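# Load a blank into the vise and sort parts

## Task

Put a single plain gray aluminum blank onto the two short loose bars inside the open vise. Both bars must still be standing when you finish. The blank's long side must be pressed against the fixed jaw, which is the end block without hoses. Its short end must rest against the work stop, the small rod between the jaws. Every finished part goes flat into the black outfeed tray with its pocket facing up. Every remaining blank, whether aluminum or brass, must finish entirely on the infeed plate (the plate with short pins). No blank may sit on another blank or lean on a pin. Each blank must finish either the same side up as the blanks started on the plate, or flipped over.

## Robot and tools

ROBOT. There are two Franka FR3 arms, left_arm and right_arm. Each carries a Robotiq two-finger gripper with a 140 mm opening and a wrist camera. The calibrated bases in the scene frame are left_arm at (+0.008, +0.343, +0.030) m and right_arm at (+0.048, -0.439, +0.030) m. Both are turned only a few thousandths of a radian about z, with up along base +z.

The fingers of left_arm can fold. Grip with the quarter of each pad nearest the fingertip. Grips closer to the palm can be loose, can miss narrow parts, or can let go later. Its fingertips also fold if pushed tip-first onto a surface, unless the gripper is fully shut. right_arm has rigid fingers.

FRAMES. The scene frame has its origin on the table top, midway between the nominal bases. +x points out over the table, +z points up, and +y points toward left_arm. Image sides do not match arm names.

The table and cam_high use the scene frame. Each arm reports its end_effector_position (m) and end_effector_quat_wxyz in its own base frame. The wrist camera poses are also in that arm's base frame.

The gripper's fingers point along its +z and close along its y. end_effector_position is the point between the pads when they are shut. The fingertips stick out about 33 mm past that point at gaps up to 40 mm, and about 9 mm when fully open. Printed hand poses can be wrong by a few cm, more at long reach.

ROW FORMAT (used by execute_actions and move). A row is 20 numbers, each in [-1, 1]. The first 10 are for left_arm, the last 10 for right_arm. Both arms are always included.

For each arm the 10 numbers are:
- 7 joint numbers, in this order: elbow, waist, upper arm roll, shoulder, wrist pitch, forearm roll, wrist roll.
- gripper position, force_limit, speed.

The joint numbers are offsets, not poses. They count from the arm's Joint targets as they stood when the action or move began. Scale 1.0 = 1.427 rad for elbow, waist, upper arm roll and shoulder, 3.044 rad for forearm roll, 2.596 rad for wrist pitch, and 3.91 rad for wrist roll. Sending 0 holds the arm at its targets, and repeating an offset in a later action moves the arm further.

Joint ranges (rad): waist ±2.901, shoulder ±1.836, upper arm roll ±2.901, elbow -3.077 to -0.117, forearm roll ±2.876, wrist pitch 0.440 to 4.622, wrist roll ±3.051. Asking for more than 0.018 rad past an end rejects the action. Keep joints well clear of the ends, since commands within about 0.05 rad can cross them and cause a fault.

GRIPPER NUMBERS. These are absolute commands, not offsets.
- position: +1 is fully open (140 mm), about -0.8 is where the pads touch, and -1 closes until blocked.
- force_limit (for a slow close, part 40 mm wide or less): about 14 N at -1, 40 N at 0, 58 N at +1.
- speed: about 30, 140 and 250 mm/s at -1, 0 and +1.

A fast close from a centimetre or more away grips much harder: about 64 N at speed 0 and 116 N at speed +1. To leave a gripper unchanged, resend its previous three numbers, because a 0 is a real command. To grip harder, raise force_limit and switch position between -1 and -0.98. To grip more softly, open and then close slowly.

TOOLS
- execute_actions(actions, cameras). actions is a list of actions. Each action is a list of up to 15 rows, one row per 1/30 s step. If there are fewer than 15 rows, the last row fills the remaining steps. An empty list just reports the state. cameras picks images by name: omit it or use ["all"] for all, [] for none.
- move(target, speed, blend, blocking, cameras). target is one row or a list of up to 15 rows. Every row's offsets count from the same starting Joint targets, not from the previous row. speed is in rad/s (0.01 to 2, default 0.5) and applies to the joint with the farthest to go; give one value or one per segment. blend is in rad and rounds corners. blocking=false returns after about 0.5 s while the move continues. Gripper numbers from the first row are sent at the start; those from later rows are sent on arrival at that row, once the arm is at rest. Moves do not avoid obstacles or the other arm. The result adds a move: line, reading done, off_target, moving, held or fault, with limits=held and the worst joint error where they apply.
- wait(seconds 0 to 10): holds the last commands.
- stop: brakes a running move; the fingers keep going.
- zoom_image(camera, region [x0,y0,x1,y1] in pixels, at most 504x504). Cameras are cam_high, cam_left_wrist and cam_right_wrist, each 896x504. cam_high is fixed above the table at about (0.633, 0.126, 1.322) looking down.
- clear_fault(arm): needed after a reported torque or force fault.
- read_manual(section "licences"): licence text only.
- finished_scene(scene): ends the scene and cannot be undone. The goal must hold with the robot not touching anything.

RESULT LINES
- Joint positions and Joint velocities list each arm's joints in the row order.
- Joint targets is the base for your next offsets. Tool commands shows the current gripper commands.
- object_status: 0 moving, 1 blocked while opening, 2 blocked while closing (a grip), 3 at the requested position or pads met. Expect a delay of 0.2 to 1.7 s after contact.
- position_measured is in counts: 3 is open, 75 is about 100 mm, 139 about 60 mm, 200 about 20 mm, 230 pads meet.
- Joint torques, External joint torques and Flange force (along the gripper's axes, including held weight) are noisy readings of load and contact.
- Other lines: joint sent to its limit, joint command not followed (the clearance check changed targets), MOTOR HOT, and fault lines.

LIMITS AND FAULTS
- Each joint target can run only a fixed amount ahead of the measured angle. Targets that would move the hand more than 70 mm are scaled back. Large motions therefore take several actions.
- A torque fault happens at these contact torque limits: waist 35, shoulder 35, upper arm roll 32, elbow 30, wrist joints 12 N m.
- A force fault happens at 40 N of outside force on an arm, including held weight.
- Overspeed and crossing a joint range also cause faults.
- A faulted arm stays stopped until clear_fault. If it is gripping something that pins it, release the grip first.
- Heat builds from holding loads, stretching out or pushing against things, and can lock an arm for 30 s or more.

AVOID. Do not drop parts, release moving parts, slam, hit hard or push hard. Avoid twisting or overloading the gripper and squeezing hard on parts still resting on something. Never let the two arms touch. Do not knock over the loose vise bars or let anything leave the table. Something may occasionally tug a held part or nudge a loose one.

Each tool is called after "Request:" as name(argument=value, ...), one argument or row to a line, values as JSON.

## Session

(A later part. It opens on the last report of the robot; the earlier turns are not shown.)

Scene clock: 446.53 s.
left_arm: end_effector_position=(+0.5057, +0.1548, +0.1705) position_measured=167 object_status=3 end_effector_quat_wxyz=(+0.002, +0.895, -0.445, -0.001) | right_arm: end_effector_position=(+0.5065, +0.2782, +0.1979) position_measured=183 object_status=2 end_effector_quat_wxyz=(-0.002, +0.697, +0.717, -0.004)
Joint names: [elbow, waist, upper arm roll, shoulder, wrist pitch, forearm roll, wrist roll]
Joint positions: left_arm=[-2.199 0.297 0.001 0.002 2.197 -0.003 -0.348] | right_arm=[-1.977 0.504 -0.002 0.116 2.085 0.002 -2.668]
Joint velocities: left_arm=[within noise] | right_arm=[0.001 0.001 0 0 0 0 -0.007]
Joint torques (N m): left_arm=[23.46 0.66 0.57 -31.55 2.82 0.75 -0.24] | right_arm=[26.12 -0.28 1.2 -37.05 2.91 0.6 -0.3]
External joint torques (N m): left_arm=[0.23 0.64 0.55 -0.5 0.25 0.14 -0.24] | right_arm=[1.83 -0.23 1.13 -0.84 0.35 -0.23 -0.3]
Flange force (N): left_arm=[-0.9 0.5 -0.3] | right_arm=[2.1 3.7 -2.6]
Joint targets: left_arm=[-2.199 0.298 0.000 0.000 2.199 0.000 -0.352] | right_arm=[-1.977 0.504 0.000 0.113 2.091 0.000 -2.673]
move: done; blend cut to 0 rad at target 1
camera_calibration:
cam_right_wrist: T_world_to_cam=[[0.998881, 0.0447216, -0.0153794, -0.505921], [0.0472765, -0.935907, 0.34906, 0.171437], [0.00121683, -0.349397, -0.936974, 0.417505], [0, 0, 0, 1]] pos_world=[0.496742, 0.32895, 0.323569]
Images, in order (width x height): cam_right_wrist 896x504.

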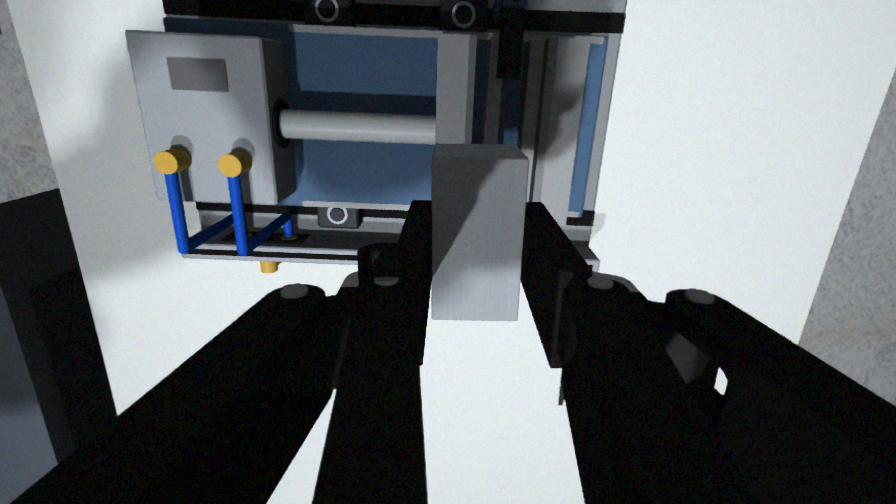

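Request:
zoom_image(
  camera="cam_right_wrist",
  region=[130, 180, 380, 290],
)

Request:
zoom_image(
  camera="cam_right_wrist",
  region=[520, 140, 640, 290],
)

Scaled by 2.016 from the camera's 896x504 image, which has a finer 1280x720 frame.

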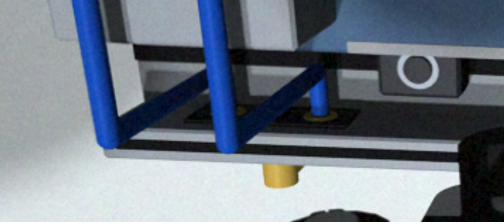

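Scaled by 3.360 from the camera's 896x504 image, which has a finer 1280x720 frame.

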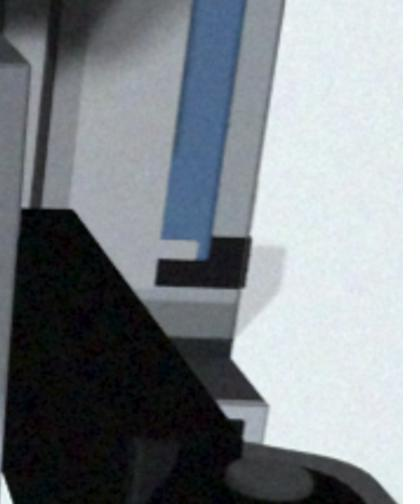

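Request:
move(
  target=[0,0,0,0,0,0,0,-0.3,-0.05,-1,0.01233,0.00547,0,0.09916,0.04773,0,0.00967,-1,-0.05,-1],
  speed=[0.2],
  cameras=["cam_right_wrist"],
)

Request:
zoom_image(
  camera="cam_right_wrist",
  region=[400, 20, 600, 220],
)

Scene clock: 491.00 s.
left_arm: end_effector_position=(+0.5057, +0.1548, +0.1705) position_measured=167 object_status=3 end_effector_quat_wxyz=(+0.002, +0.895, -0.445, -0.001) | right_arm: end_effector_position=(+0.5245, +0.2920, +0.1322) position_measured=183 object_status=2 end_effector_quat_wxyz=(-0.002, +0.705, +0.709, -0.005)
Joint names: [elbow, waist, upper arm roll, shoulder, wrist pitch, forearm roll, wrist roll]
Joint positions: left_arm=[-2.199 0.297 0.001 0.002 2.197 -0.003 -0.348] | right_arm=[-1.963 0.51 -0.002 0.256 2.208 0.002 -2.641]
Joint velocities: left_arm=[within noise] | right_arm=[0 0.001 0 -0.001 0.004 -0.001 0.006]
Joint torques (N m): left_arm=[23.45 0.71 0.62 -31.52 2.81 0.75 -0.19] | right_arm=[25.87 0.18 1.23 -40.21 2.92 0.55 0.11]
External joint torques (N m): left_arm=[0.11 0.83 0.72 -0.29 0.22 0.14 -0.19] | right_arm=[2.58 0.12 0.93 -0.49 0.38 -0.21 0.11]
Flange force (N): left_arm=[-1.2 0.2 0.0] | right_arm=[4.9 7.1 -2.3]
Joint targets: left_arm=[-2.199 0.298 0.000 0.000 2.199 0.000 -0.352] | right_arm=[-1.960 0.511 0.000 0.255 2.215 0.000 -2.636]
move: done
camera_calibration:
cam_right_wrist: T_world_to_cam=[[0.99958, 0.0231881, -0.0173591, -0.519342], [0.0278052, -0.936079, 0.350688, 0.216531], [-0.00811767, -0.351024, -0.936331, 0.36609], [0, 0, 0, 1]] pos_world=[0.516075, 0.343239, 0.257832]
Images, in order (width x height): cam_right_wrist 896x504.

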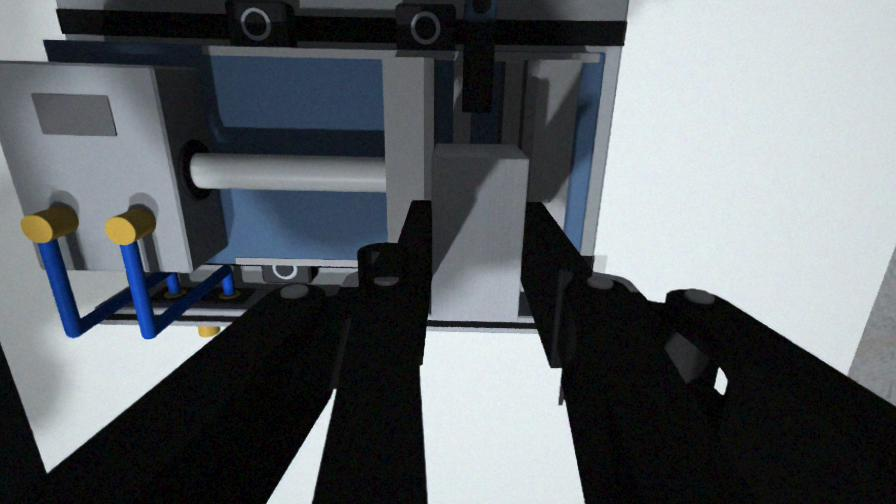

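Scaled by 2.520 from the camera's 896x504 image, which has a finer 1280x720 frame.

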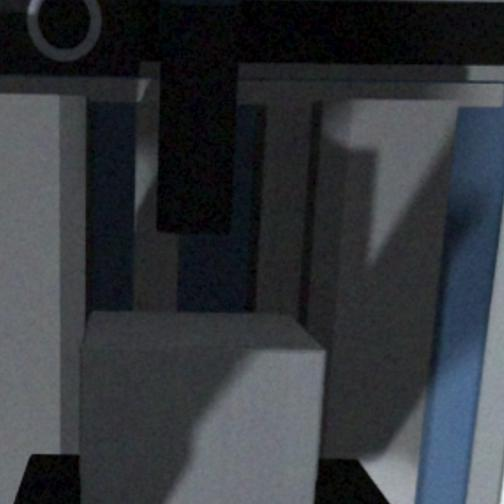

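Request:
zoom_image(
  camera="cam_right_wrist",
  region=[30, 0, 230, 110],
)

Request:
zoom_image(
  camera="cam_right_wrist",
  region=[470, 0, 670, 110],
)

Scaled by 2.520 from the camera's 896x504 image, which has a finer 1280x720 frame.

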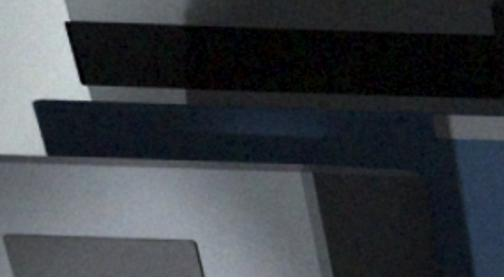

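Scaled by 2.520 from the camera's 896x504 image, which has a finer 1280x720 frame.

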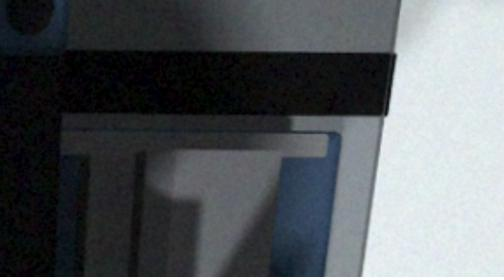

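Request:
move(
  target=[0,0,0,0,0,0,0,-0.3,-0.05,-1,-0.00405,-0.00113,0,0.01687,0.0115,0,0.00087,-1,-0.05,-1],
  speed=[0.06],
  cameras=["cam_right_wrist"],
)

Request:
zoom_image(
  camera="cam_right_wrist",
  region=[400, 20, 600, 220],
)

Scene clock: 527.77 s.
left_arm: end_effector_position=(+0.5057, +0.1548, +0.1705) position_measured=167 object_status=3 end_effector_quat_wxyz=(+0.002, +0.895, -0.445, -0.001) | right_arm: end_effector_position=(+0.5275, +0.2938, +0.1197) position_measured=183 object_status=2 end_effector_quat_wxyz=(-0.001, +0.707, +0.708, -0.003)
Joint names: [elbow, waist, upper arm roll, shoulder, wrist pitch, forearm roll, wrist roll]
Joint positions: left_arm=[-2.199 0.297 0.001 0.002 2.197 -0.003 -0.349] | right_arm=[-1.965 0.51 -0.002 0.279 2.238 0.002 -2.636]
Joint velocities: left_arm=[within noise] | right_arm=[-0.001 -0.001 0.001 -0.001 0.004 0 0.002]
Joint torques (N m): left_arm=[23.43 0.72 0.61 -31.53 2.8 0.74 -0.21] | right_arm=[25.04 -0.32 1.25 -40.44 2.92 0.54 0.11]
External joint torques (N m): left_arm=[0.15 0.77 0.65 -0.37 0.22 0.13 -0.21] | right_arm=[1.97 -0.43 0.88 -0.23 0.36 -0.21 0.11]
Flange force (N): left_arm=[-1.1 0.3 -0.1] | right_arm=[3.5 5.9 -1.2]
Joint targets: left_arm=[-2.199 0.298 0.000 0.000 2.199 0.000 -0.352] | right_arm=[-1.966 0.510 0.000 0.279 2.244 0.000 -2.632]
move: done
camera_calibration:
cam_right_wrist: T_world_to_cam=[[0.999735, 0.0184846, -0.0136927, -0.521728], [0.0221021, -0.93686, 0.349005, 0.225886], [-0.00637694, -0.349215, -0.937021, 0.353628], [0, 0, 0, 1]] pos_world=[0.518852, 0.34476, 0.245377]
Images, in order (width x height): cam_right_wrist 896x504.

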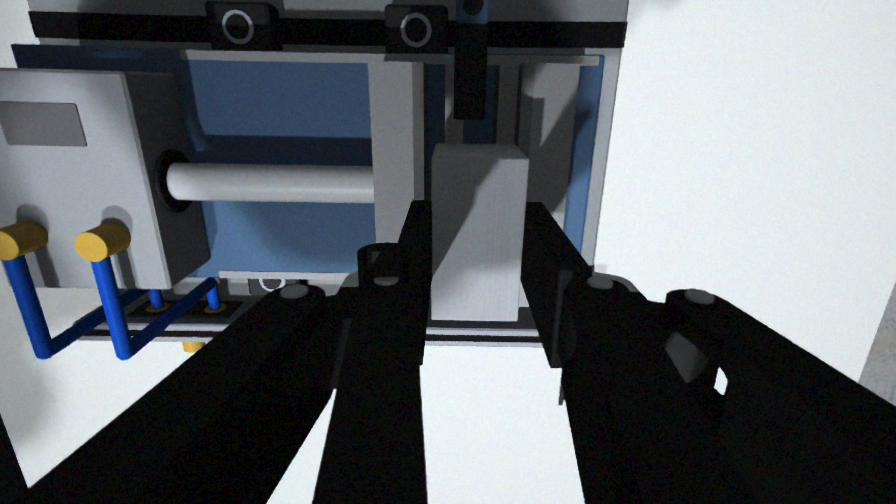

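Scaled by 2.520 from the camera's 896x504 image, which has a finer 1280x720 frame.

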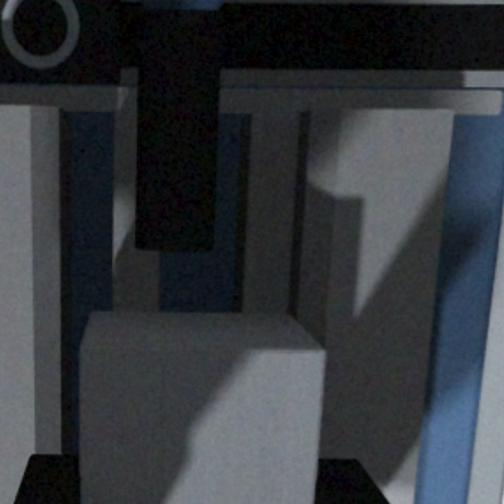

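Request:
move(
  target=[0,0,0,0,0,0,0,-0.3,-0.05,-1,-0.01002,0.00085,0,0.00882,0.01035,0,0.00031,-1,-0.05,-1],
  speed=[0.04],
  cameras=["cam_right_wrist"],
)

Request:
zoom_image(
  camera="cam_right_wrist",
  region=[400, 20, 600, 220],
)

Scene clock: 537.70 s.
left_arm: end_effector_position=(+0.5057, +0.1548, +0.1705) position_measured=167 object_status=3 end_effector_quat_wxyz=(+0.002, +0.895, -0.445, -0.001) | right_arm: end_effector_position=(+0.5266, +0.2932, +0.1084) position_measured=183 object_status=2 end_effector_quat_wxyz=(-0.001, +0.707, +0.707, -0.003)
Joint names: [elbow, waist, upper arm roll, shoulder, wrist pitch, forearm roll, wrist roll]
Joint positions: left_arm=[-2.199 0.297 0.001 0.002 2.197 -0.003 -0.349] | right_arm=[-1.979 0.51 -0.002 0.292 2.265 0.002 -2.634]
Joint velocities: left_arm=[within noise] | right_arm=[-0.001 0.001 0 0 0.004 0 0]
Joint torques (N m): left_arm=[23.41 0.67 0.63 -31.52 2.8 0.76 -0.18] | right_arm=[24.65 -0.2 1.23 -40.44 2.85 0.51 0.12]
External joint torques (N m): left_arm=[-0.06 0.73 0.69 -0.13 0.19 0.14 -0.19] | right_arm=[1.89 -0.22 0.92 -0.15 0.31 -0.22 0.12]
Flange force (N): left_arm=[-1.2 0.3 0.4] | right_arm=[3.8 5.7 -1.0]
Joint targets: left_arm=[-2.199 0.298 0.000 0.000 2.199 0.000 -0.352] | right_arm=[-1.980 0.511 0.000 0.291 2.271 0.000 -2.631]
move: done
camera_calibration:
cam_right_wrist: T_world_to_cam=[[0.999768, 0.0170163, -0.0131899, -0.520548], [0.0205493, -0.936966, 0.348817, 0.2302], [-0.00642292, -0.349007, -0.937098, 0.342851], [0, 0, 0, 1]] pos_world=[0.517899, 0.344205, 0.234122]
Images, in order (width x height): cam_right_wrist 896x504.

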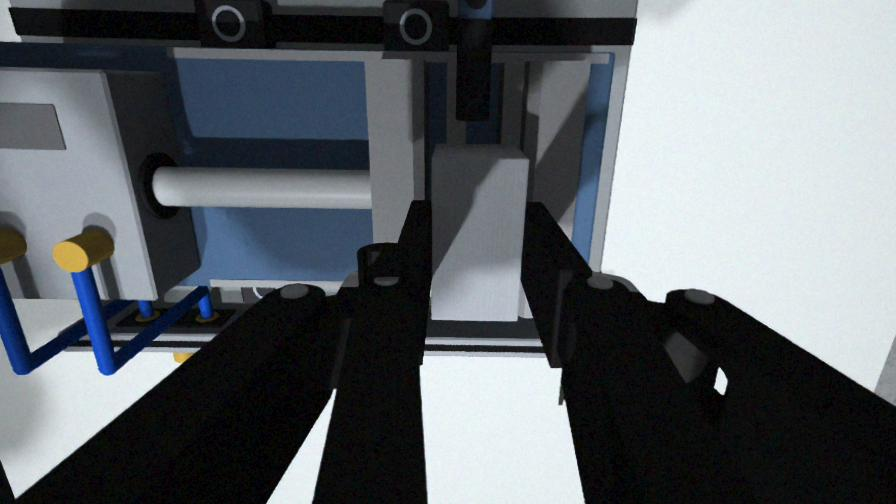

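Scaled by 2.520 from the camera's 896x504 image, which has a finer 1280x720 frame.

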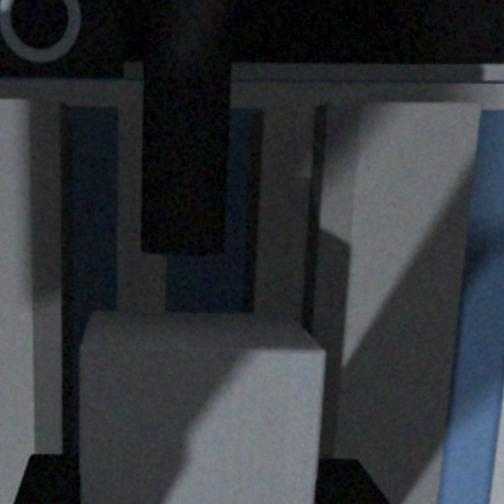

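Request:
execute_actions(
  actions=[
    [[0,0,0,0,0,0,0,-0.3,-0.05,-1,0.0023,-0.0006,0,0.0016,-0.0004,0,-0.0002,-1,-0.05,-1]],
    [[0,0,0,0,0,0,0,-0.3,-0.05,-1,0.0023,-0.0006,0,0.0016,-0.0004,0,-0.0002,-1,-0.05,-1]],
    [[0,0,0,0,0,0,0,-0.3,-0.05,-1,0.0023,-0.0006,0,0.0016,-0.0004,0,-0.0002,-1,-0.05,-1]],
  ],
  cameras=[],
)

Scene clock: 544.87 s.
left_arm: end_effector_position=(+0.5057, +0.1548, +0.1705) position_measured=167 object_status=3 end_effector_quat_wxyz=(+0.002, +0.895, -0.445, -0.001) | right_arm: end_effector_position=(+0.5284, +0.2942, +0.1073) position_measured=183 object_status=2 end_effector_quat_wxyz=(-0.001, +0.707, +0.707, -0.002)
Joint names: [elbow, waist, upper arm roll, shoulder, wrist pitch, forearm roll, wrist roll]
Joint positions: left_arm=[-2.199 0.297 0.001 0.002 2.197 -0.003 -0.349] | right_arm=[-1.973 0.51 -0.002 0.298 2.266 0.002 -2.634]
Joint velocities: within noise
Joint torques (N m): left_arm=[23.43 0.67 0.6 -31.48 2.8 0.75 -0.2] | right_arm=[25.45 -0.7 1.27 -40.52 2.67 0.5 -0.01]
External joint torques (N m): left_arm=[0.15 0.67 0.6 -0.36 0.23 0.13 -0.2] | right_arm=[2.59 -0.71 0.97 0.05 0.11 -0.23 -0.01]
External joint torques at the end of the 1st action: left_arm=[0.2 0.7 0.62 -0.4 0.22 0.14 -0.18] | right_arm=[2.4 -0.41 0.93 0.05 0.18 -0.23 0.06]
External joint torques at the end of the 2nd action: left_arm=[0.18 0.65 0.58 -0.4 0.23 0.15 -0.21] | right_arm=[2.72 -0.42 0.91 0.01 0.11 -0.22 0.04]
Flange force (N): left_arm=[-1.0 0.3 -0.1] | right_arm=[4.9 9.3 -1.6]
Flange force at the end of the 1st action (N): left_arm=[-1.0 0.2 -0.2] | right_arm=[4.8 8.3 -1.3]
Flange force at the end of the 2nd action (N): left_arm=[-1.0 0.4 -0.1] | right_arm=[5.4 9.4 -1.8]
Joint targets: left_arm=[-2.199 0.298 0.000 0.000 2.199 0.000 -0.352] | right_arm=[-1.970 0.508 0.000 0.298 2.268 0.000 -2.633]
Step readings (joint positions of left_arm | right_arm; steps 1 to 15: 1st action; 16 to 30: 2nd action; 31 to 45: 3rd action):
0: [-2.199 0.297 0.001 0.002 2.197 -0.003 -0.349] | [-1.980 0.510 -0.002 0.292 2.266 0.002 -2.634]
1: [-2.199 0.297 0.001 0.002 2.197 -0.003 -0.349] | [-1.980 0.510 -0.002 0.292 2.266 0.002 -2.634]
2: [-2.199 0.297 0.001 0.002 2.197 -0.003 -0.349] | [-1.980 0.510 -0.002 0.292 2.266 0.002 -2.634]
4: [-2.199 0.297 0.001 0.002 2.197 -0.003 -0.349] | [-1.980 0.510 -0.002 0.293 2.266 0.002 -2.634]
8: [-2.199 0.297 0.001 0.002 2.197 -0.003 -0.349] | [-1.980 0.510 -0.002 0.294 2.266 0.002 -2.634]
15: [-2.199 0.297 0.001 0.002 2.197 -0.003 -0.349] | [-1.979 0.510 -0.002 0.294 2.266 0.002 -2.634]
16: [-2.199 0.297 0.001 0.002 2.197 -0.003 -0.349] | [-1.979 0.510 -0.002 0.294 2.266 0.002 -2.634]
17: [-2.199 0.297 0.001 0.002 2.197 -0.003 -0.349] | [-1.978 0.510 -0.002 0.295 2.266 0.002 -2.634]
19: [-2.199 0.297 0.001 0.002 2.197 -0.003 -0.349] | [-1.977 0.510 -0.002 0.295 2.266 0.002 -2.634]
23: [-2.199 0.297 0.001 0.002 2.197 -0.003 -0.349] | [-1.977 0.510 -0.002 0.296 2.266 0.002 -2.634]
30: [-2.199 0.297 0.001 0.002 2.197 -0.003 -0.349] | [-1.976 0.510 -0.002 0.296 2.266 0.002 -2.634]
31: [-2.199 0.297 0.001 0.002 2.197 -0.003 -0.349] | [-1.976 0.510 -0.002 0.296 2.266 0.002 -2.634]
32: [-2.199 0.297 0.001 0.002 2.197 -0.003 -0.349] | [-1.975 0.510 -0.002 0.297 2.266 0.002 -2.634]
34: [-2.199 0.297 0.001 0.002 2.197 -0.003 -0.349] | [-1.974 0.510 -0.002 0.298 2.266 0.002 -2.634]
38: [-2.199 0.297 0.001 0.002 2.197 -0.003 -0.349] | [-1.973 0.510 -0.002 0.298 2.266 0.002 -2.634]
45: [-2.199 0.297 0.001 0.002 2.197 -0.003 -0.349] | [-1.973 0.510 -0.002 0.298 2.266 0.002 -2.634]
No camera images: "cameras" was empty.

Request:
execute_actions(
  actions=[
    [[0,0,0,0,0,0,0,-0.3,-0.05,-1,0.0023,-0.0006,0,0.0014,-0.0005,0,-0.0002,-1,-0.05,-1]],
    [[0,0,0,0,0,0,0,-0.3,-0.05,-1,0.0023,-0.0006,0,0.0014,-0.0005,0,-0.0002,-1,-0.05,-1]],
    [[0,0,0,0,0,0,0,-0.3,-0.05,-1,0.0023,-0.0006,0,0.0014,-0.0005,0,-0.0002,-1,-0.05,-1]],
  ],
  cameras=["cam_right_wrist"],
)

Scene clock: 550.07 s.
left_arm: end_effector_position=(+0.5057, +0.1548, +0.1705) position_measured=167 object_status=3 end_effector_quat_wxyz=(+0.002, +0.895, -0.445, -0.001) | right_arm: end_effector_position=(+0.5288, +0.2948, +0.1066) position_measured=183 object_status=2 end_effector_quat_wxyz=(-0.002, +0.707, +0.707, -0.004)
Joint names: [elbow, waist, upper arm roll, shoulder, wrist pitch, forearm roll, wrist roll]
Joint positions: left_arm=[-2.199 0.297 0.001 0.002 2.197 -0.003 -0.349] | right_arm=[-1.965 0.509 -0.001 0.304 2.26 0.002 -2.634]
Joint velocities: within noise
Joint torques (N m): left_arm=[23.46 0.69 0.61 -31.52 2.79 0.75 -0.2] | right_arm=[26.71 -1.72 0.49 -40.76 3.44 0.47 -0.16]
External joint torques (N m): left_arm=[0.2 0.69 0.61 -0.44 0.21 0.14 -0.2] | right_arm=[3.89 -1.73 0.17 -0.05 0.89 -0.26 -0.16]
External joint torques at the end of the 1st action: left_arm=[0.13 0.76 0.64 -0.34 0.21 0.14 -0.19] | right_arm=[3.32 -1.28 0.58 -0.07 0.51 -0.19 -0.02]
External joint torques at the end of the 2nd action: left_arm=[-0.03 0.52 0.45 -0.15 0.19 0.13 -0.22] | right_arm=[3.68 -1.49 0.4 -0.01 0.73 -0.2 -0.1]
Flange force (N): left_arm=[-1.0 0.4 -0.3] | right_arm=[5.2 13.7 -1.1]
Flange force at the end of the 1st action (N): left_arm=[-1.1 0.3 -0.1] | right_arm=[5.1 11.6 -1.5]
Flange force at the end of the 2nd action (N): left_arm=[-0.7 0.4 0.3] | right_arm=[5.4 13.0 -1.2]
Joint targets: left_arm=[-2.199 0.298 0.000 0.000 2.199 0.000 -0.352] | right_arm=[-1.960 0.506 0.000 0.304 2.264 0.000 -2.636]
Step readings (joint positions of left_arm | right_arm; steps 1 to 15: 1st action; 16 to 30: 2nd action; 31 to 45: 3rd action):
0: [-2.199 0.297 0.001 0.002 2.197 -0.003 -0.349] | [-1.973 0.510 -0.002 0.299 2.266 0.002 -2.634]
1: [-2.199 0.297 0.001 0.002 2.197 -0.003 -0.349] | [-1.973 0.510 -0.002 0.299 2.266 0.002 -2.634]
2: [-2.199 0.297 0.001 0.002 2.197 -0.003 -0.349] | [-1.972 0.510 -0.002 0.299 2.266 0.002 -2.634]
4: [-2.199 0.297 0.001 0.002 2.197 -0.003 -0.349] | [-1.971 0.510 -0.002 0.300 2.266 0.002 -2.634]
8: [-2.199 0.297 0.001 0.002 2.197 -0.003 -0.349] | [-1.971 0.510 -0.002 0.300 2.266 0.002 -2.634]
15: [-2.199 0.297 0.001 0.002 2.197 -0.003 -0.349] | [-1.971 0.510 -0.002 0.300 2.266 0.002 -2.634]
16: [-2.199 0.297 0.001 0.002 2.197 -0.003 -0.349] | [-1.971 0.510 -0.002 0.300 2.265 0.002 -2.634]
17: [-2.199 0.297 0.001 0.002 2.197 -0.003 -0.349] | [-1.970 0.510 -0.001 0.301 2.265 0.002 -2.634]
19: [-2.199 0.297 0.001 0.002 2.197 -0.003 -0.349] | [-1.969 0.509 -0.001 0.302 2.264 0.002 -2.634]
23: [-2.199 0.297 0.001 0.002 2.197 -0.003 -0.349] | [-1.968 0.509 -0.001 0.302 2.263 0.002 -2.634]
30: [-2.199 0.297 0.001 0.002 2.197 -0.003 -0.349] | [-1.968 0.509 -0.001 0.302 2.263 0.002 -2.634]
31: [-2.199 0.297 0.001 0.002 2.197 -0.003 -0.349] | [-1.968 0.509 -0.001 0.303 2.263 0.002 -2.634]
32: [-2.199 0.297 0.001 0.002 2.197 -0.003 -0.349] | [-1.967 0.509 -0.001 0.303 2.262 0.002 -2.634]
34: [-2.199 0.297 0.001 0.002 2.197 -0.003 -0.349] | [-1.966 0.509 -0.001 0.304 2.261 0.002 -2.634]
38: [-2.199 0.297 0.001 0.002 2.197 -0.003 -0.349] | [-1.965 0.509 -0.001 0.304 2.260 0.002 -2.634]
45: [-2.199 0.297 0.001 0.002 2.197 -0.003 -0.349] | [-1.965 0.509 -0.001 0.304 2.260 0.002 -2.634]
camera_calibration:
cam_right_wrist: T_world_to_cam=[[0.999721, 0.017152, -0.0162703, -0.522546], [0.0217625, -0.936535, 0.349897, 0.231438], [-0.00923626, -0.350153, -0.936647, 0.343463], [0, 0, 0, 1]] pos_world=[0.520536, 0.345977, 0.232222]
Images, in order (width x height): cam_right_wrist 896x504.

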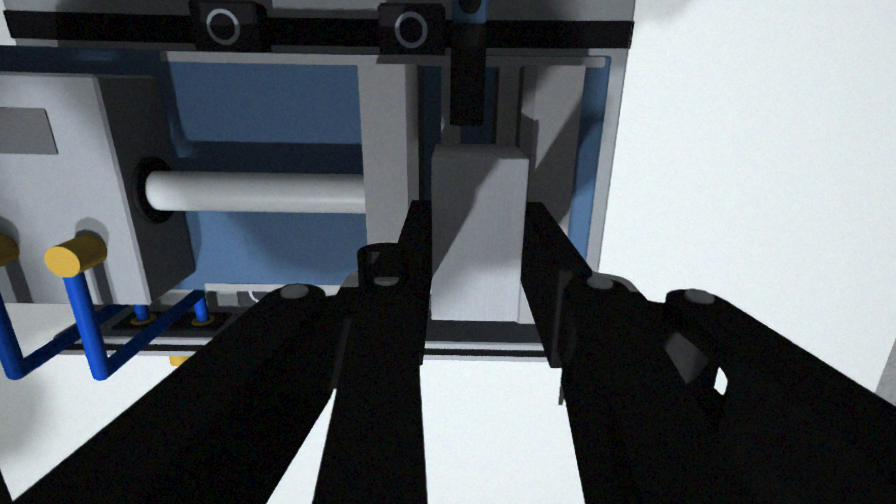

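Request:
move(
  target=[0,0,0,0,0,0,0,-0.3,-0.05,-1,0.0061,0.0066,0,0.0039,-0.0008,0,0.0026,-1,-0.05,-1],
  speed=[0.01],
  cameras=[],
)

Scene clock: 557.70 s.
left_arm: end_effector_position=(+0.5057, +0.1548, +0.1705) position_measured=167 object_status=3 end_effector_quat_wxyz=(+0.002, +0.895, -0.445, -0.001) | right_arm: end_effector_position=(+0.5288, +0.2983, +0.1063) position_measured=183 object_status=2 end_effector_quat_wxyz=(-0.002, +0.706, +0.708, -0.005)
Joint names: [elbow, waist, upper arm roll, shoulder, wrist pitch, forearm roll, wrist roll]
Joint positions: left_arm=[-2.199 0.297 0.001 0.002 2.197 -0.003 -0.349] | right_arm=[-1.957 0.514 -0.001 0.31 2.256 0.001 -2.631]
Joint velocities: within noise
Joint torques (N m): left_arm=[23.44 0.71 0.62 -31.46 2.78 0.75 -0.18] | right_arm=[26.75 0.15 1.08 -41.2 3.66 0.55 0.1]
External joint torques (N m): left_arm=[0.12 0.65 0.56 -0.31 0.19 0.14 -0.18] | right_arm=[3.76 0.34 0.92 -0.06 1.1 -0.18 0.1]
Flange force (N): left_arm=[-1.0 0.3 -0.1] | right_arm=[7.7 11.4 -0.6]
Joint targets: left_arm=[-2.199 0.298 0.000 0.000 2.199 0.000 -0.352] | right_arm=[-1.951 0.515 0.000 0.310 2.262 0.000 -2.625]
move: done
No camera images: "cameras" was empty.

Request:
execute_actions(
  actions=[
    [[0,0,0,0,0,0,0,-0.3,-0.05,-1,-0.0009,0.0016,0,-0.0006,0.0002,0,0.0006,-1,-0.05,-1]],
    [[0,0,0,0,0,0,0,-0.3,-0.05,-1,0.0014,0.0010,0,0.0009,-0.0002,0,0.0004,-1,-0.05,-1]],
    [[0,0,0,0,0,0,0,-0.3,-0.05,-1,0.0014,0.0010,0,0.0009,-0.0002,0,0.0004,-1,-0.05,-1]],
    [[0,0,0,0,0,0,0,-0.3,-0.05,-1,0.0014,0.0010,0,0.0009,-0.0002,0,0.0004,-1,-0.05,-1]],
  ],
  cameras=[],
)

Scene clock: 564.20 s.
left_arm: end_effector_position=(+0.5057, +0.1548, +0.1705) position_measured=167 object_status=3 end_effector_quat_wxyz=(+0.002, +0.895, -0.445, -0.001) | right_arm: end_effector_position=(+0.5286, +0.3030, +0.1066) position_measured=183 object_status=2 end_effector_quat_wxyz=(-0.002, +0.707, +0.707, -0.004)
Joint names: [elbow, waist, upper arm roll, shoulder, wrist pitch, forearm roll, wrist roll]
Joint positions: left_arm=[-2.199 0.297 0.001 0.002 2.197 -0.003 -0.349] | right_arm=[-1.951 0.521 -0.001 0.314 2.257 0.001 -2.623]
Joint velocities: within noise
Joint torques (N m): left_arm=[23.46 0.69 0.6 -31.49 2.79 0.75 -0.21] | right_arm=[26.5 0 0.91 -41.42 3.44 0.55 0.19]
External joint torques (N m): left_arm=[0.16 0.64 0.56 -0.34 0.21 0.13 -0.21] | right_arm=[3.53 0.14 0.71 -0.2 0.88 -0.19 0.19]
External joint torques at the end of the 1st action: left_arm=[0.14 0.65 0.55 -0.33 0.2 0.12 -0.19] | right_arm=[2.61 0.07 0.61 -0.6 0.45 -0.17 0.21]
External joint torques at the end of the 2nd action: left_arm=[0.2 0.67 0.59 -0.32 0.22 0.14 -0.17] | right_arm=[3.09 -0.11 0.61 -0.08 0.61 -0.19 0.12]
External joint torques at the end of the 3rd action: left_arm=[0.13 0.83 0.75 -0.22 0.19 0.14 -0.21] | right_arm=[3.24 0.24 0.87 0.01 0.71 -0.18 0.16]
Flange force (N): left_arm=[-0.9 0.2 -0.1] | right_arm=[7.1 10.6 -1.1]
Flange force at the end of the 1st action (N): left_arm=[-0.9 0.3 -0.1] | right_arm=[4.8 6.9 -1.9]
Flange force at the end of the 2nd action (N): left_arm=[-0.9 0.0 -0.1] | right_arm=[6.1 9.8 -1.1]
Flange force at the end of the 3rd action (N): left_arm=[-1.1 -0.1 0.0] | right_arm=[7.0 10.2 -0.9]
Joint targets: left_arm=[-2.199 0.298 0.000 0.000 2.199 0.000 -0.352] | right_arm=[-1.947 0.522 0.000 0.313 2.261 0.000 -2.618]
Step readings (joint positions of left_arm | right_arm; steps 1 to 15: 1st action; 16 to 30: 2nd action; 31 to 45: 3rd action; 46 to 60: 4th action):
0: [-2.199 0.297 0.001 0.002 2.197 -0.003 -0.349] | [-1.956 0.514 -0.001 0.310 2.256 0.001 -2.630]
1: [-2.199 0.297 0.001 0.002 2.197 -0.003 -0.349] | [-1.956 0.514 -0.001 0.310 2.256 0.001 -2.630]
2: [-2.199 0.297 0.001 0.002 2.197 -0.003 -0.349] | [-1.956 0.514 -0.001 0.310 2.256 0.001 -2.630]
4: [-2.199 0.297 0.001 0.002 2.197 -0.003 -0.349] | [-1.956 0.515 -0.001 0.310 2.256 0.001 -2.629]
8: [-2.199 0.297 0.001 0.002 2.197 -0.003 -0.349] | [-1.956 0.516 -0.001 0.310 2.257 0.001 -2.628]
15: [-2.199 0.297 0.001 0.002 2.197 -0.003 -0.349] | [-1.956 0.516 -0.001 0.310 2.257 0.001 -2.627]
16: [-2.199 0.297 0.001 0.002 2.197 -0.003 -0.349] | [-1.956 0.516 -0.001 0.310 2.257 0.001 -2.627]
17: [-2.199 0.297 0.001 0.002 2.197 -0.003 -0.349] | [-1.956 0.516 -0.001 0.310 2.257 0.001 -2.627]
19: [-2.199 0.297 0.001 0.002 2.197 -0.003 -0.349] | [-1.955 0.517 -0.001 0.311 2.257 0.001 -2.627]
23: [-2.199 0.297 0.001 0.002 2.197 -0.003 -0.349] | [-1.955 0.517 -0.001 0.311 2.257 0.001 -2.626]
30: [-2.199 0.297 0.001 0.002 2.197 -0.003 -0.349] | [-1.955 0.518 -0.001 0.311 2.257 0.001 -2.626]
31: [-2.199 0.297 0.001 0.002 2.197 -0.003 -0.349] | [-1.955 0.518 -0.001 0.311 2.257 0.001 -2.626]
32: [-2.199 0.297 0.001 0.002 2.197 -0.003 -0.349] | [-1.954 0.518 -0.001 0.311 2.257 0.001 -2.626]
34: [-2.199 0.297 0.001 0.002 2.197 -0.003 -0.349] | [-1.954 0.519 -0.001 0.312 2.257 0.001 -2.625]
38: [-2.199 0.297 0.001 0.002 2.197 -0.003 -0.349] | [-1.953 0.519 -0.001 0.312 2.257 0.001 -2.625]
45: [-2.199 0.297 0.001 0.002 2.197 -0.003 -0.349] | [-1.953 0.519 -0.001 0.312 2.257 0.001 -2.624]
46: [-2.199 0.297 0.001 0.002 2.197 -0.003 -0.349] | [-1.953 0.519 -0.001 0.312 2.257 0.001 -2.624]
47: [-2.199 0.297 0.001 0.002 2.197 -0.003 -0.349] | [-1.953 0.519 -0.001 0.313 2.257 0.001 -2.624]
49: [-2.199 0.297 0.001 0.002 2.197 -0.003 -0.349] | [-1.952 0.520 -0.001 0.313 2.257 0.001 -2.624]
53: [-2.199 0.297 0.001 0.002 2.197 -0.003 -0.349] | [-1.952 0.520 -0.001 0.313 2.257 0.001 -2.623]
60: [-2.199 0.297 0.001 0.002 2.197 -0.003 -0.349] | [-1.951 0.520 -0.001 0.314 2.257 0.001 -2.623]
No camera images: "cameras" was empty.

Request:
execute_actions(
  actions=[
    [[0,0,0,0,0,0,0,-0.3,-0.05,-1,0.0014,0.0010,0,0.0009,-0.0002,0,0.0004,-1,-0.05,-1]],
    [[0,0,0,0,0,0,0,-0.3,-0.05,-1,0.0014,0.0010,0,0.0009,-0.0002,0,0.0004,-1,-0.05,-1]],
    [[0,0,0,0,0,0,0,-0.3,-0.05,-1,0.0014,0.0010,0,0.0009,-0.0002,0,0.0004,-1,-0.05,-1]],
  ],
  cameras=["cam_right_wrist"],
)

Request:
zoom_image(
  camera="cam_right_wrist",
  region=[400, 60, 560, 220],
)

Scene clock: 569.17 s.
left_arm: end_effector_position=(+0.5057, +0.1548, +0.1705) position_measured=167 object_status=3 end_effector_quat_wxyz=(+0.002, +0.895, -0.445, -0.001) | right_arm: end_effector_position=(+0.5287, +0.3034, +0.1066) position_measured=183 object_status=2 end_effector_quat_wxyz=(-0.001, +0.707, +0.707, -0.005)
Joint names: [elbow, waist, upper arm roll, shoulder, wrist pitch, forearm roll, wrist roll]
Joint positions: left_arm=[-2.199 0.297 0.001 0.002 2.197 -0.003 -0.349] | right_arm=[-1.946 0.522 -0.001 0.317 2.252 0 -2.62]
Joint velocities: within noise
Joint torques (N m): left_arm=[23.5 0.75 0.57 -31.47 2.78 0.75 -0.2] | right_arm=[27.02 1.54 2.2 -41.07 3.92 0.96 0.23]
External joint torques (N m): left_arm=[0.19 0.67 0.49 -0.31 0.19 0.14 -0.2] | right_arm=[4.25 1.57 1.91 -0.06 1.39 0.23 0.23]
External joint torques at the end of the 1st action: left_arm=[0.12 0.63 0.6 -0.25 0.21 0.13 -0.19] | right_arm=[4.12 0.47 1.17 -0.17 0.92 -0.12 0.23]
External joint torques at the end of the 2nd action: left_arm=[0.12 0.59 0.57 -0.24 0.2 0.12 -0.21] | right_arm=[4.05 1.11 1.53 -0.19 1.13 0.1 0.24]
Flange force (N): left_arm=[-0.8 0.1 -0.1] | right_arm=[10.4 11.8 -0.4]
Flange force at the end of the 1st action (N): left_arm=[-0.9 0.1 0.0] | right_arm=[8.9 12.4 -1.4]
Flange force at the end of the 2nd action (N): left_arm=[-0.8 0.1 0.1] | right_arm=[9.4 11.4 -1.0]
Joint targets: left_arm=[-2.199 0.298 0.000 0.000 2.199 0.000 -0.352] | right_arm=[-1.941 0.526 0.000 0.317 2.260 0.000 -2.614]
Step readings (joint positions of left_arm | right_arm; steps 1 to 15: 1st action; 16 to 30: 2nd action; 31 to 45: 3rd action):
0: [-2.199 0.297 0.001 0.002 2.197 -0.003 -0.349] | [-1.951 0.521 -0.001 0.314 2.257 0.001 -2.623]
1: [-2.199 0.297 0.001 0.002 2.197 -0.003 -0.349] | [-1.951 0.521 -0.001 0.314 2.257 0.001 -2.623]
2: [-2.199 0.297 0.001 0.002 2.197 -0.003 -0.349] | [-1.951 0.521 -0.001 0.314 2.257 0.001 -2.623]
4: [-2.199 0.297 0.001 0.002 2.197 -0.003 -0.349] | [-1.951 0.521 -0.001 0.314 2.257 0.001 -2.622]
8: [-2.199 0.297 0.001 0.002 2.197 -0.003 -0.349] | [-1.950 0.521 -0.001 0.314 2.256 0.001 -2.622]
15: [-2.199 0.297 0.001 0.002 2.197 -0.003 -0.349] | [-1.950 0.521 -0.001 0.315 2.256 0.001 -2.622]
16: [-2.199 0.297 0.001 0.002 2.197 -0.003 -0.349] | [-1.950 0.521 -0.001 0.315 2.256 0.001 -2.622]
17: [-2.199 0.297 0.001 0.002 2.197 -0.003 -0.349] | [-1.950 0.521 -0.001 0.315 2.255 0.001 -2.622]
19: [-2.199 0.297 0.001 0.002 2.197 -0.003 -0.349] | [-1.949 0.521 -0.001 0.315 2.255 0.001 -2.622]
23: [-2.199 0.297 0.001 0.002 2.197 -0.003 -0.349] | [-1.948 0.521 -0.001 0.315 2.254 0.000 -2.621]
30: [-2.199 0.297 0.001 0.002 2.197 -0.003 -0.349] | [-1.948 0.521 -0.001 0.316 2.254 0.000 -2.621]
31: [-2.199 0.297 0.001 0.002 2.197 -0.003 -0.349] | [-1.948 0.522 -0.001 0.316 2.254 0.000 -2.621]
32: [-2.199 0.297 0.001 0.002 2.197 -0.003 -0.349] | [-1.948 0.522 -0.001 0.316 2.253 0.000 -2.621]
34: [-2.199 0.297 0.001 0.002 2.197 -0.003 -0.349] | [-1.947 0.522 -0.001 0.316 2.253 0.000 -2.621]
38: [-2.199 0.297 0.001 0.002 2.197 -0.003 -0.349] | [-1.947 0.522 -0.001 0.316 2.252 0.000 -2.620]
45: [-2.199 0.297 0.001 0.002 2.197 -0.003 -0.349] | [-1.946 0.522 -0.001 0.316 2.252 0.000 -2.620]
camera_calibration:
cam_right_wrist: T_world_to_cam=[[0.999718, 0.0167822, -0.0168002, -0.52236], [0.0216233, -0.935766, 0.351958, 0.239056], [-0.00981442, -0.352222, -0.935865, 0.347352], [0, 0, 0, 1]] pos_world=[0.520453, 0.354812, 0.232161]
Images, in order (width x height): cam_right_wrist 896x504.

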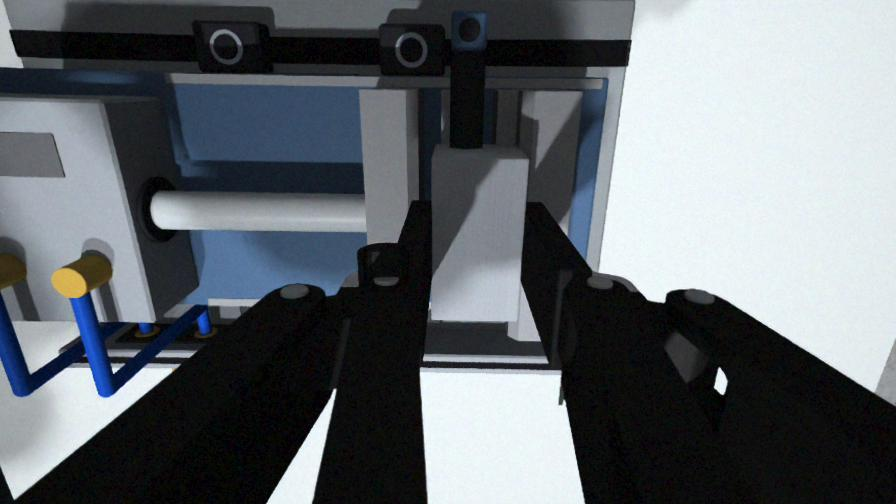

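Scaled by 3.150 from the camera's 896x504 image, which has a finer 1280x720 frame.

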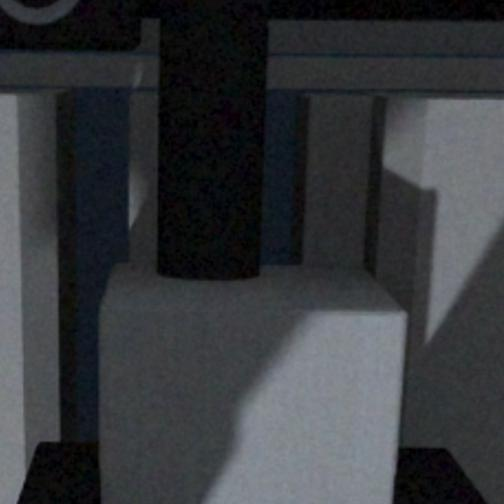

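Request:
execute_actions(
  actions=[
    [[0,0,0,0,0,0,0,-0.3,-0.05,-1,-0.0005,0,0,0.0011,0.0009,0,0,-1,-0.05,-1]],
    [[0,0,0,0,0,0,0,-0.3,-0.05,-1,-0.0005,0,0,0.0011,0.0009,0,0,-1,-0.05,-1]],
    [[0,0,0,0,0,0,0,-0.3,-0.05,-1,-0.0005,0,0,0.0011,0.0009,0,0,-1,-0.05,-1]],
  ],
  cameras=[],
)

Scene clock: 574.60 s.
left_arm: end_effector_position=(+0.5057, +0.1548, +0.1705) position_measured=167 object_status=3 end_effector_quat_wxyz=(+0.002, +0.895, -0.445, -0.001) | right_arm: end_effector_position=(+0.5287, +0.3034, +0.1063) position_measured=183 object_status=2 end_effector_quat_wxyz=(-0.001, +0.707, +0.707, -0.006)
Joint names: [elbow, waist, upper arm roll, shoulder, wrist pitch, forearm roll, wrist roll]
Joint positions: left_arm=[-2.199 0.297 0.001 0.002 2.197 -0.003 -0.349] | right_arm=[-1.946 0.523 -0.001 0.317 2.252 0 -2.619]
Joint velocities: within noise
Joint torques (N m): left_arm=[23.39 0.71 0.64 -31.48 2.77 0.76 -0.19] | right_arm=[25.56 1.46 2.32 -38.57 4.44 1 0.21]
External joint torques (N m): left_arm=[0.02 0.76 0.69 -0.23 0.18 0.15 -0.19] | right_arm=[2.47 1.42 1.97 2.92 1.87 0.26 0.21]
External joint torques at the end of the 1st action: left_arm=[0.18 0.76 0.73 -0.44 0.21 0.14 -0.2] | right_arm=[3.45 1.49 2.04 1.15 1.66 0.27 0.21]
External joint torques at the end of the 2nd action: left_arm=[0.15 0.58 0.51 -0.34 0.21 0.12 -0.2] | right_arm=[3.16 1.58 2.11 1.57 1.91 0.29 0.25]
Flange force (N): left_arm=[-1.2 0.3 0.1] | right_arm=[10.4 12.0 6.2]
Flange force at the end of the 1st action (N): left_arm=[-1.2 0.4 -0.3] | right_arm=[10.2 11.5 2.5]
Flange force at the end of the 2nd action (N): left_arm=[-0.8 0.3 -0.1] | right_arm=[10.2 11.1 3.9]
Joint targets: left_arm=[-2.199 0.298 0.000 0.000 2.199 0.000 -0.352] | right_arm=[-1.943 0.526 0.000 0.321 2.267 0.000 -2.614]
Step readings (joint positions of left_arm | right_arm; steps 1 to 15: 1st action; 16 to 30: 2nd action; 31 to 45: 3rd action):
0: [-2.199 0.297 0.001 0.002 2.197 -0.003 -0.349] | [-1.946 0.523 -0.001 0.317 2.252 0.000 -2.620]
1: [-2.199 0.297 0.001 0.002 2.197 -0.003 -0.349] | [-1.946 0.523 -0.001 0.317 2.252 0.000 -2.620]
2: [-2.199 0.297 0.001 0.002 2.197 -0.003 -0.349] | [-1.946 0.523 -0.001 0.317 2.252 0.000 -2.619]
4: [-2.199 0.297 0.001 0.002 2.197 -0.003 -0.349] | [-1.946 0.523 -0.001 0.317 2.252 0.000 -2.619]
8: [-2.199 0.297 0.001 0.002 2.197 -0.003 -0.349] | [-1.946 0.523 -0.001 0.317 2.252 0.000 -2.619]
15: [-2.199 0.297 0.001 0.002 2.197 -0.003 -0.349] | [-1.946 0.523 -0.001 0.317 2.252 0.000 -2.619]
16: [-2.199 0.297 0.001 0.002 2.197 -0.003 -0.349] | [-1.946 0.523 -0.001 0.317 2.252 0.000 -2.619]
17: [-2.199 0.297 0.001 0.002 2.197 -0.003 -0.349] | [-1.946 0.523 -0.001 0.317 2.252 0.000 -2.619]
19: [-2.199 0.297 0.001 0.002 2.197 -0.003 -0.349] | [-1.946 0.523 -0.001 0.317 2.252 0.000 -2.619]
23: [-2.199 0.297 0.001 0.002 2.197 -0.003 -0.349] | [-1.946 0.523 -0.001 0.317 2.252 0.000 -2.619]
30: [-2.199 0.297 0.001 0.002 2.197 -0.003 -0.349] | [-1.946 0.523 -0.001 0.317 2.252 0.000 -2.619]
31: [-2.199 0.297 0.001 0.002 2.197 -0.003 -0.349] | [-1.946 0.523 -0.001 0.317 2.252 0.000 -2.619]
32: [-2.199 0.297 0.001 0.002 2.197 -0.003 -0.349] | [-1.946 0.523 -0.001 0.317 2.252 0.000 -2.619]
34: [-2.199 0.297 0.001 0.002 2.197 -0.003 -0.349] | [-1.946 0.523 -0.001 0.317 2.252 0.000 -2.619]
38: [-2.199 0.297 0.001 0.002 2.197 -0.003 -0.349] | [-1.946 0.523 -0.001 0.317 2.252 0.000 -2.619]
45: [-2.199 0.297 0.001 0.002 2.197 -0.003 -0.349] | [-1.946 0.523 -0.001 0.317 2.252 0.000 -2.619]
No camera images: "cameras" was empty.

Request:
execute_actions(
  actions=[
    [[0,0,0,0,0,0,0,-0.3,-0.05,-1,-0.0003,-0.0010,0,-0.0033,-0.0018,0,-0.0004,-1,-0.05,-1]],
    [[0,0,0,0,0,0,0,-0.3,-0.05,-1,0,0,0,0,0,0,0,-0.25,-0.05,-1]],
    [[0,0,0,0,0,0,0,-0.3,-0.05,-1,0,0,0,0,0,0,0,-0.25,-0.05,-1]],
  ],
  cameras=["cam_right_wrist"],
)

Request:
zoom_image(
  camera="cam_right_wrist",
  region=[400, 60, 600, 260],
)

Scene clock: 589.50 s.
left_arm: end_effector_position=(+0.5057, +0.1548, +0.1705) position_measured=167 object_status=3 end_effector_quat_wxyz=(+0.002, +0.895, -0.445, -0.001) | right_arm: end_effector_position=(+0.5306, +0.3049, +0.1073) position_measured=160 object_status=3 end_effector_quat_wxyz=(+0.000, +0.707, +0.707, -0.002)
Joint names: [elbow, waist, upper arm roll, shoulder, wrist pitch, forearm roll, wrist roll]
Joint positions: left_arm=[-2.199 0.297 0.001 0.002 2.197 -0.003 -0.349] | right_arm=[-1.945 0.523 -0.001 0.317 2.258 0 -2.619]
Joint velocities: within noise
Joint torques (N m): left_arm=[23.42 0.67 0.61 -31.47 2.77 0.75 -0.19] | right_arm=[24.57 0.16 1.17 -40.82 2.76 0.77 0.1]
External joint torques (N m): left_arm=[0.03 0.57 0.52 -0.19 0.17 0.13 -0.19] | right_arm=[1.55 0.35 1.02 0.51 0.19 0.03 0.1]
External joint torques at the end of the 1st action: left_arm=[0.14 0.69 0.59 -0.3 0.19 0.14 -0.18] | right_arm=[3.41 0.78 1.94 0.56 1.7 0.29 0.13]
External joint torques at the end of the 2nd action: left_arm=[0.11 0.79 0.8 -0.3 0.18 0.14 -0.19] | right_arm=[1.65 0.03 0.66 0.58 0.21 0.02 0.12]
Flange force (N): left_arm=[-0.8 0.3 0.1] | right_arm=[4.7 6.0 0.0]
Flange force at the end of the 1st action (N): left_arm=[-1.0 0.2 -0.1] | right_arm=[8.4 10.4 1.9]
Flange force at the end of the 2nd action (N): left_arm=[-1.3 0.1 -0.1] | right_arm=[4.5 6.7 0.0]
Joint targets: left_arm=[-2.199 0.298 0.000 0.000 2.199 0.000 -0.352] | right_arm=[-1.943 0.525 0.000 0.317 2.262 0.000 -2.615]
Step readings (joint positions of left_arm | right_arm; steps 1 to 15: 1st action; 16 to 30: 2nd action; 31 to 45: 3rd action):
0: [-2.199 0.297 0.001 0.002 2.197 -0.003 -0.349] | [-1.946 0.523 -0.001 0.317 2.252 0.000 -2.619]
1: [-2.199 0.297 0.001 0.002 2.197 -0.003 -0.349] | [-1.946 0.523 -0.001 0.317 2.252 0.000 -2.619]
2: [-2.199 0.297 0.001 0.002 2.197 -0.003 -0.349] | [-1.946 0.523 -0.001 0.317 2.252 0.000 -2.619]
4: [-2.199 0.297 0.001 0.002 2.197 -0.003 -0.349] | [-1.946 0.523 -0.001 0.317 2.252 0.000 -2.619]
8: [-2.199 0.297 0.001 0.002 2.197 -0.003 -0.349] | [-1.946 0.523 -0.001 0.317 2.252 0.000 -2.619]
15: [-2.199 0.297 0.001 0.002 2.197 -0.003 -0.349] | [-1.946 0.523 -0.001 0.317 2.252 0.000 -2.619]
16: [-2.199 0.297 0.001 0.002 2.197 -0.003 -0.349] | [-1.946 0.523 -0.001 0.317 2.252 0.000 -2.619]
17: [-2.199 0.297 0.001 0.002 2.197 -0.003 -0.349] | [-1.946 0.523 -0.001 0.317 2.252 0.000 -2.619]
19: [-2.199 0.297 0.001 0.002 2.197 -0.003 -0.349] | [-1.946 0.523 -0.001 0.317 2.253 0.000 -2.619]
23: [-2.199 0.297 0.001 0.002 2.197 -0.003 -0.349] | [-1.945 0.523 -0.001 0.317 2.255 0.000 -2.619]
30: [-2.199 0.297 0.001 0.002 2.197 -0.003 -0.349] | [-1.945 0.523 -0.001 0.317 2.257 0.000 -2.619]
31: [-2.199 0.297 0.001 0.002 2.197 -0.003 -0.349] | [-1.945 0.523 -0.001 0.317 2.257 0.000 -2.619]
32: [-2.199 0.297 0.001 0.002 2.197 -0.003 -0.349] | [-1.945 0.523 -0.001 0.317 2.257 0.000 -2.619]
34: [-2.199 0.297 0.001 0.002 2.197 -0.003 -0.349] | [-1.945 0.523 -0.001 0.317 2.257 0.000 -2.619]
38: [-2.199 0.297 0.001 0.002 2.197 -0.003 -0.349] | [-1.945 0.523 -0.001 0.317 2.257 0.000 -2.619]
45: [-2.199 0.297 0.001 0.002 2.197 -0.003 -0.349] | [-1.945 0.523 -0.001 0.317 2.257 0.000 -2.619]
camera_calibration:
cam_right_wrist: T_world_to_cam=[[0.999803, 0.0164359, -0.0110962, -0.524847], [0.0192767, -0.936835, 0.349241, 0.242008], [-0.0046552, -0.349387, -0.936967, 0.345064], [0, 0, 0, 1]] pos_world=[0.521685, 0.355909, 0.23297]
Images, in order (width x height): cam_right_wrist 896x504.

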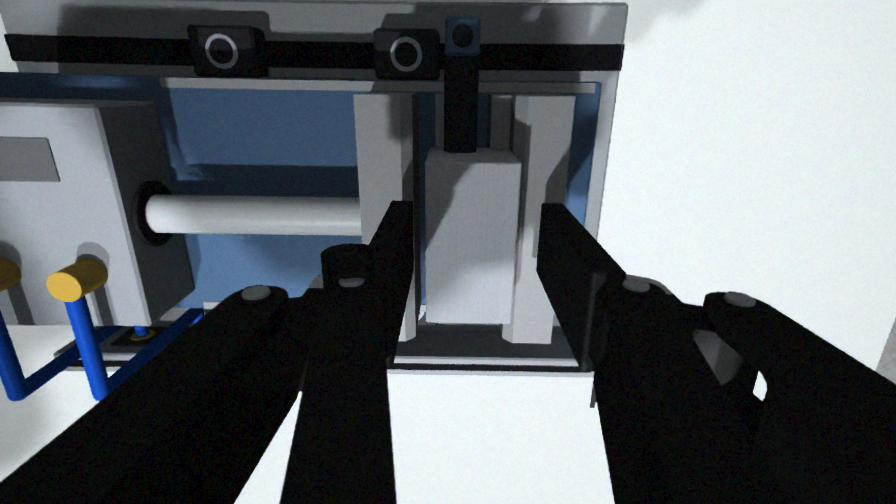

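Scaled by 2.520 from the camera's 896x504 image, which has a finer 1280x720 frame.

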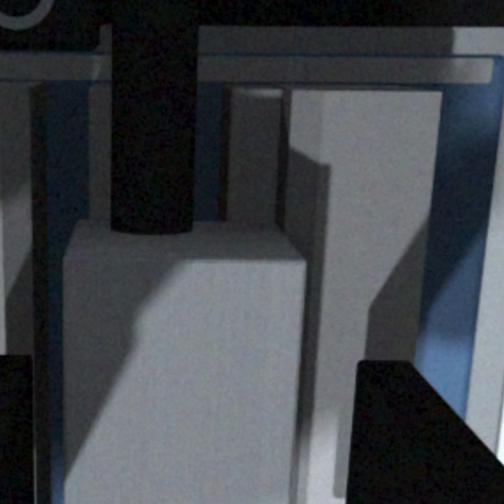

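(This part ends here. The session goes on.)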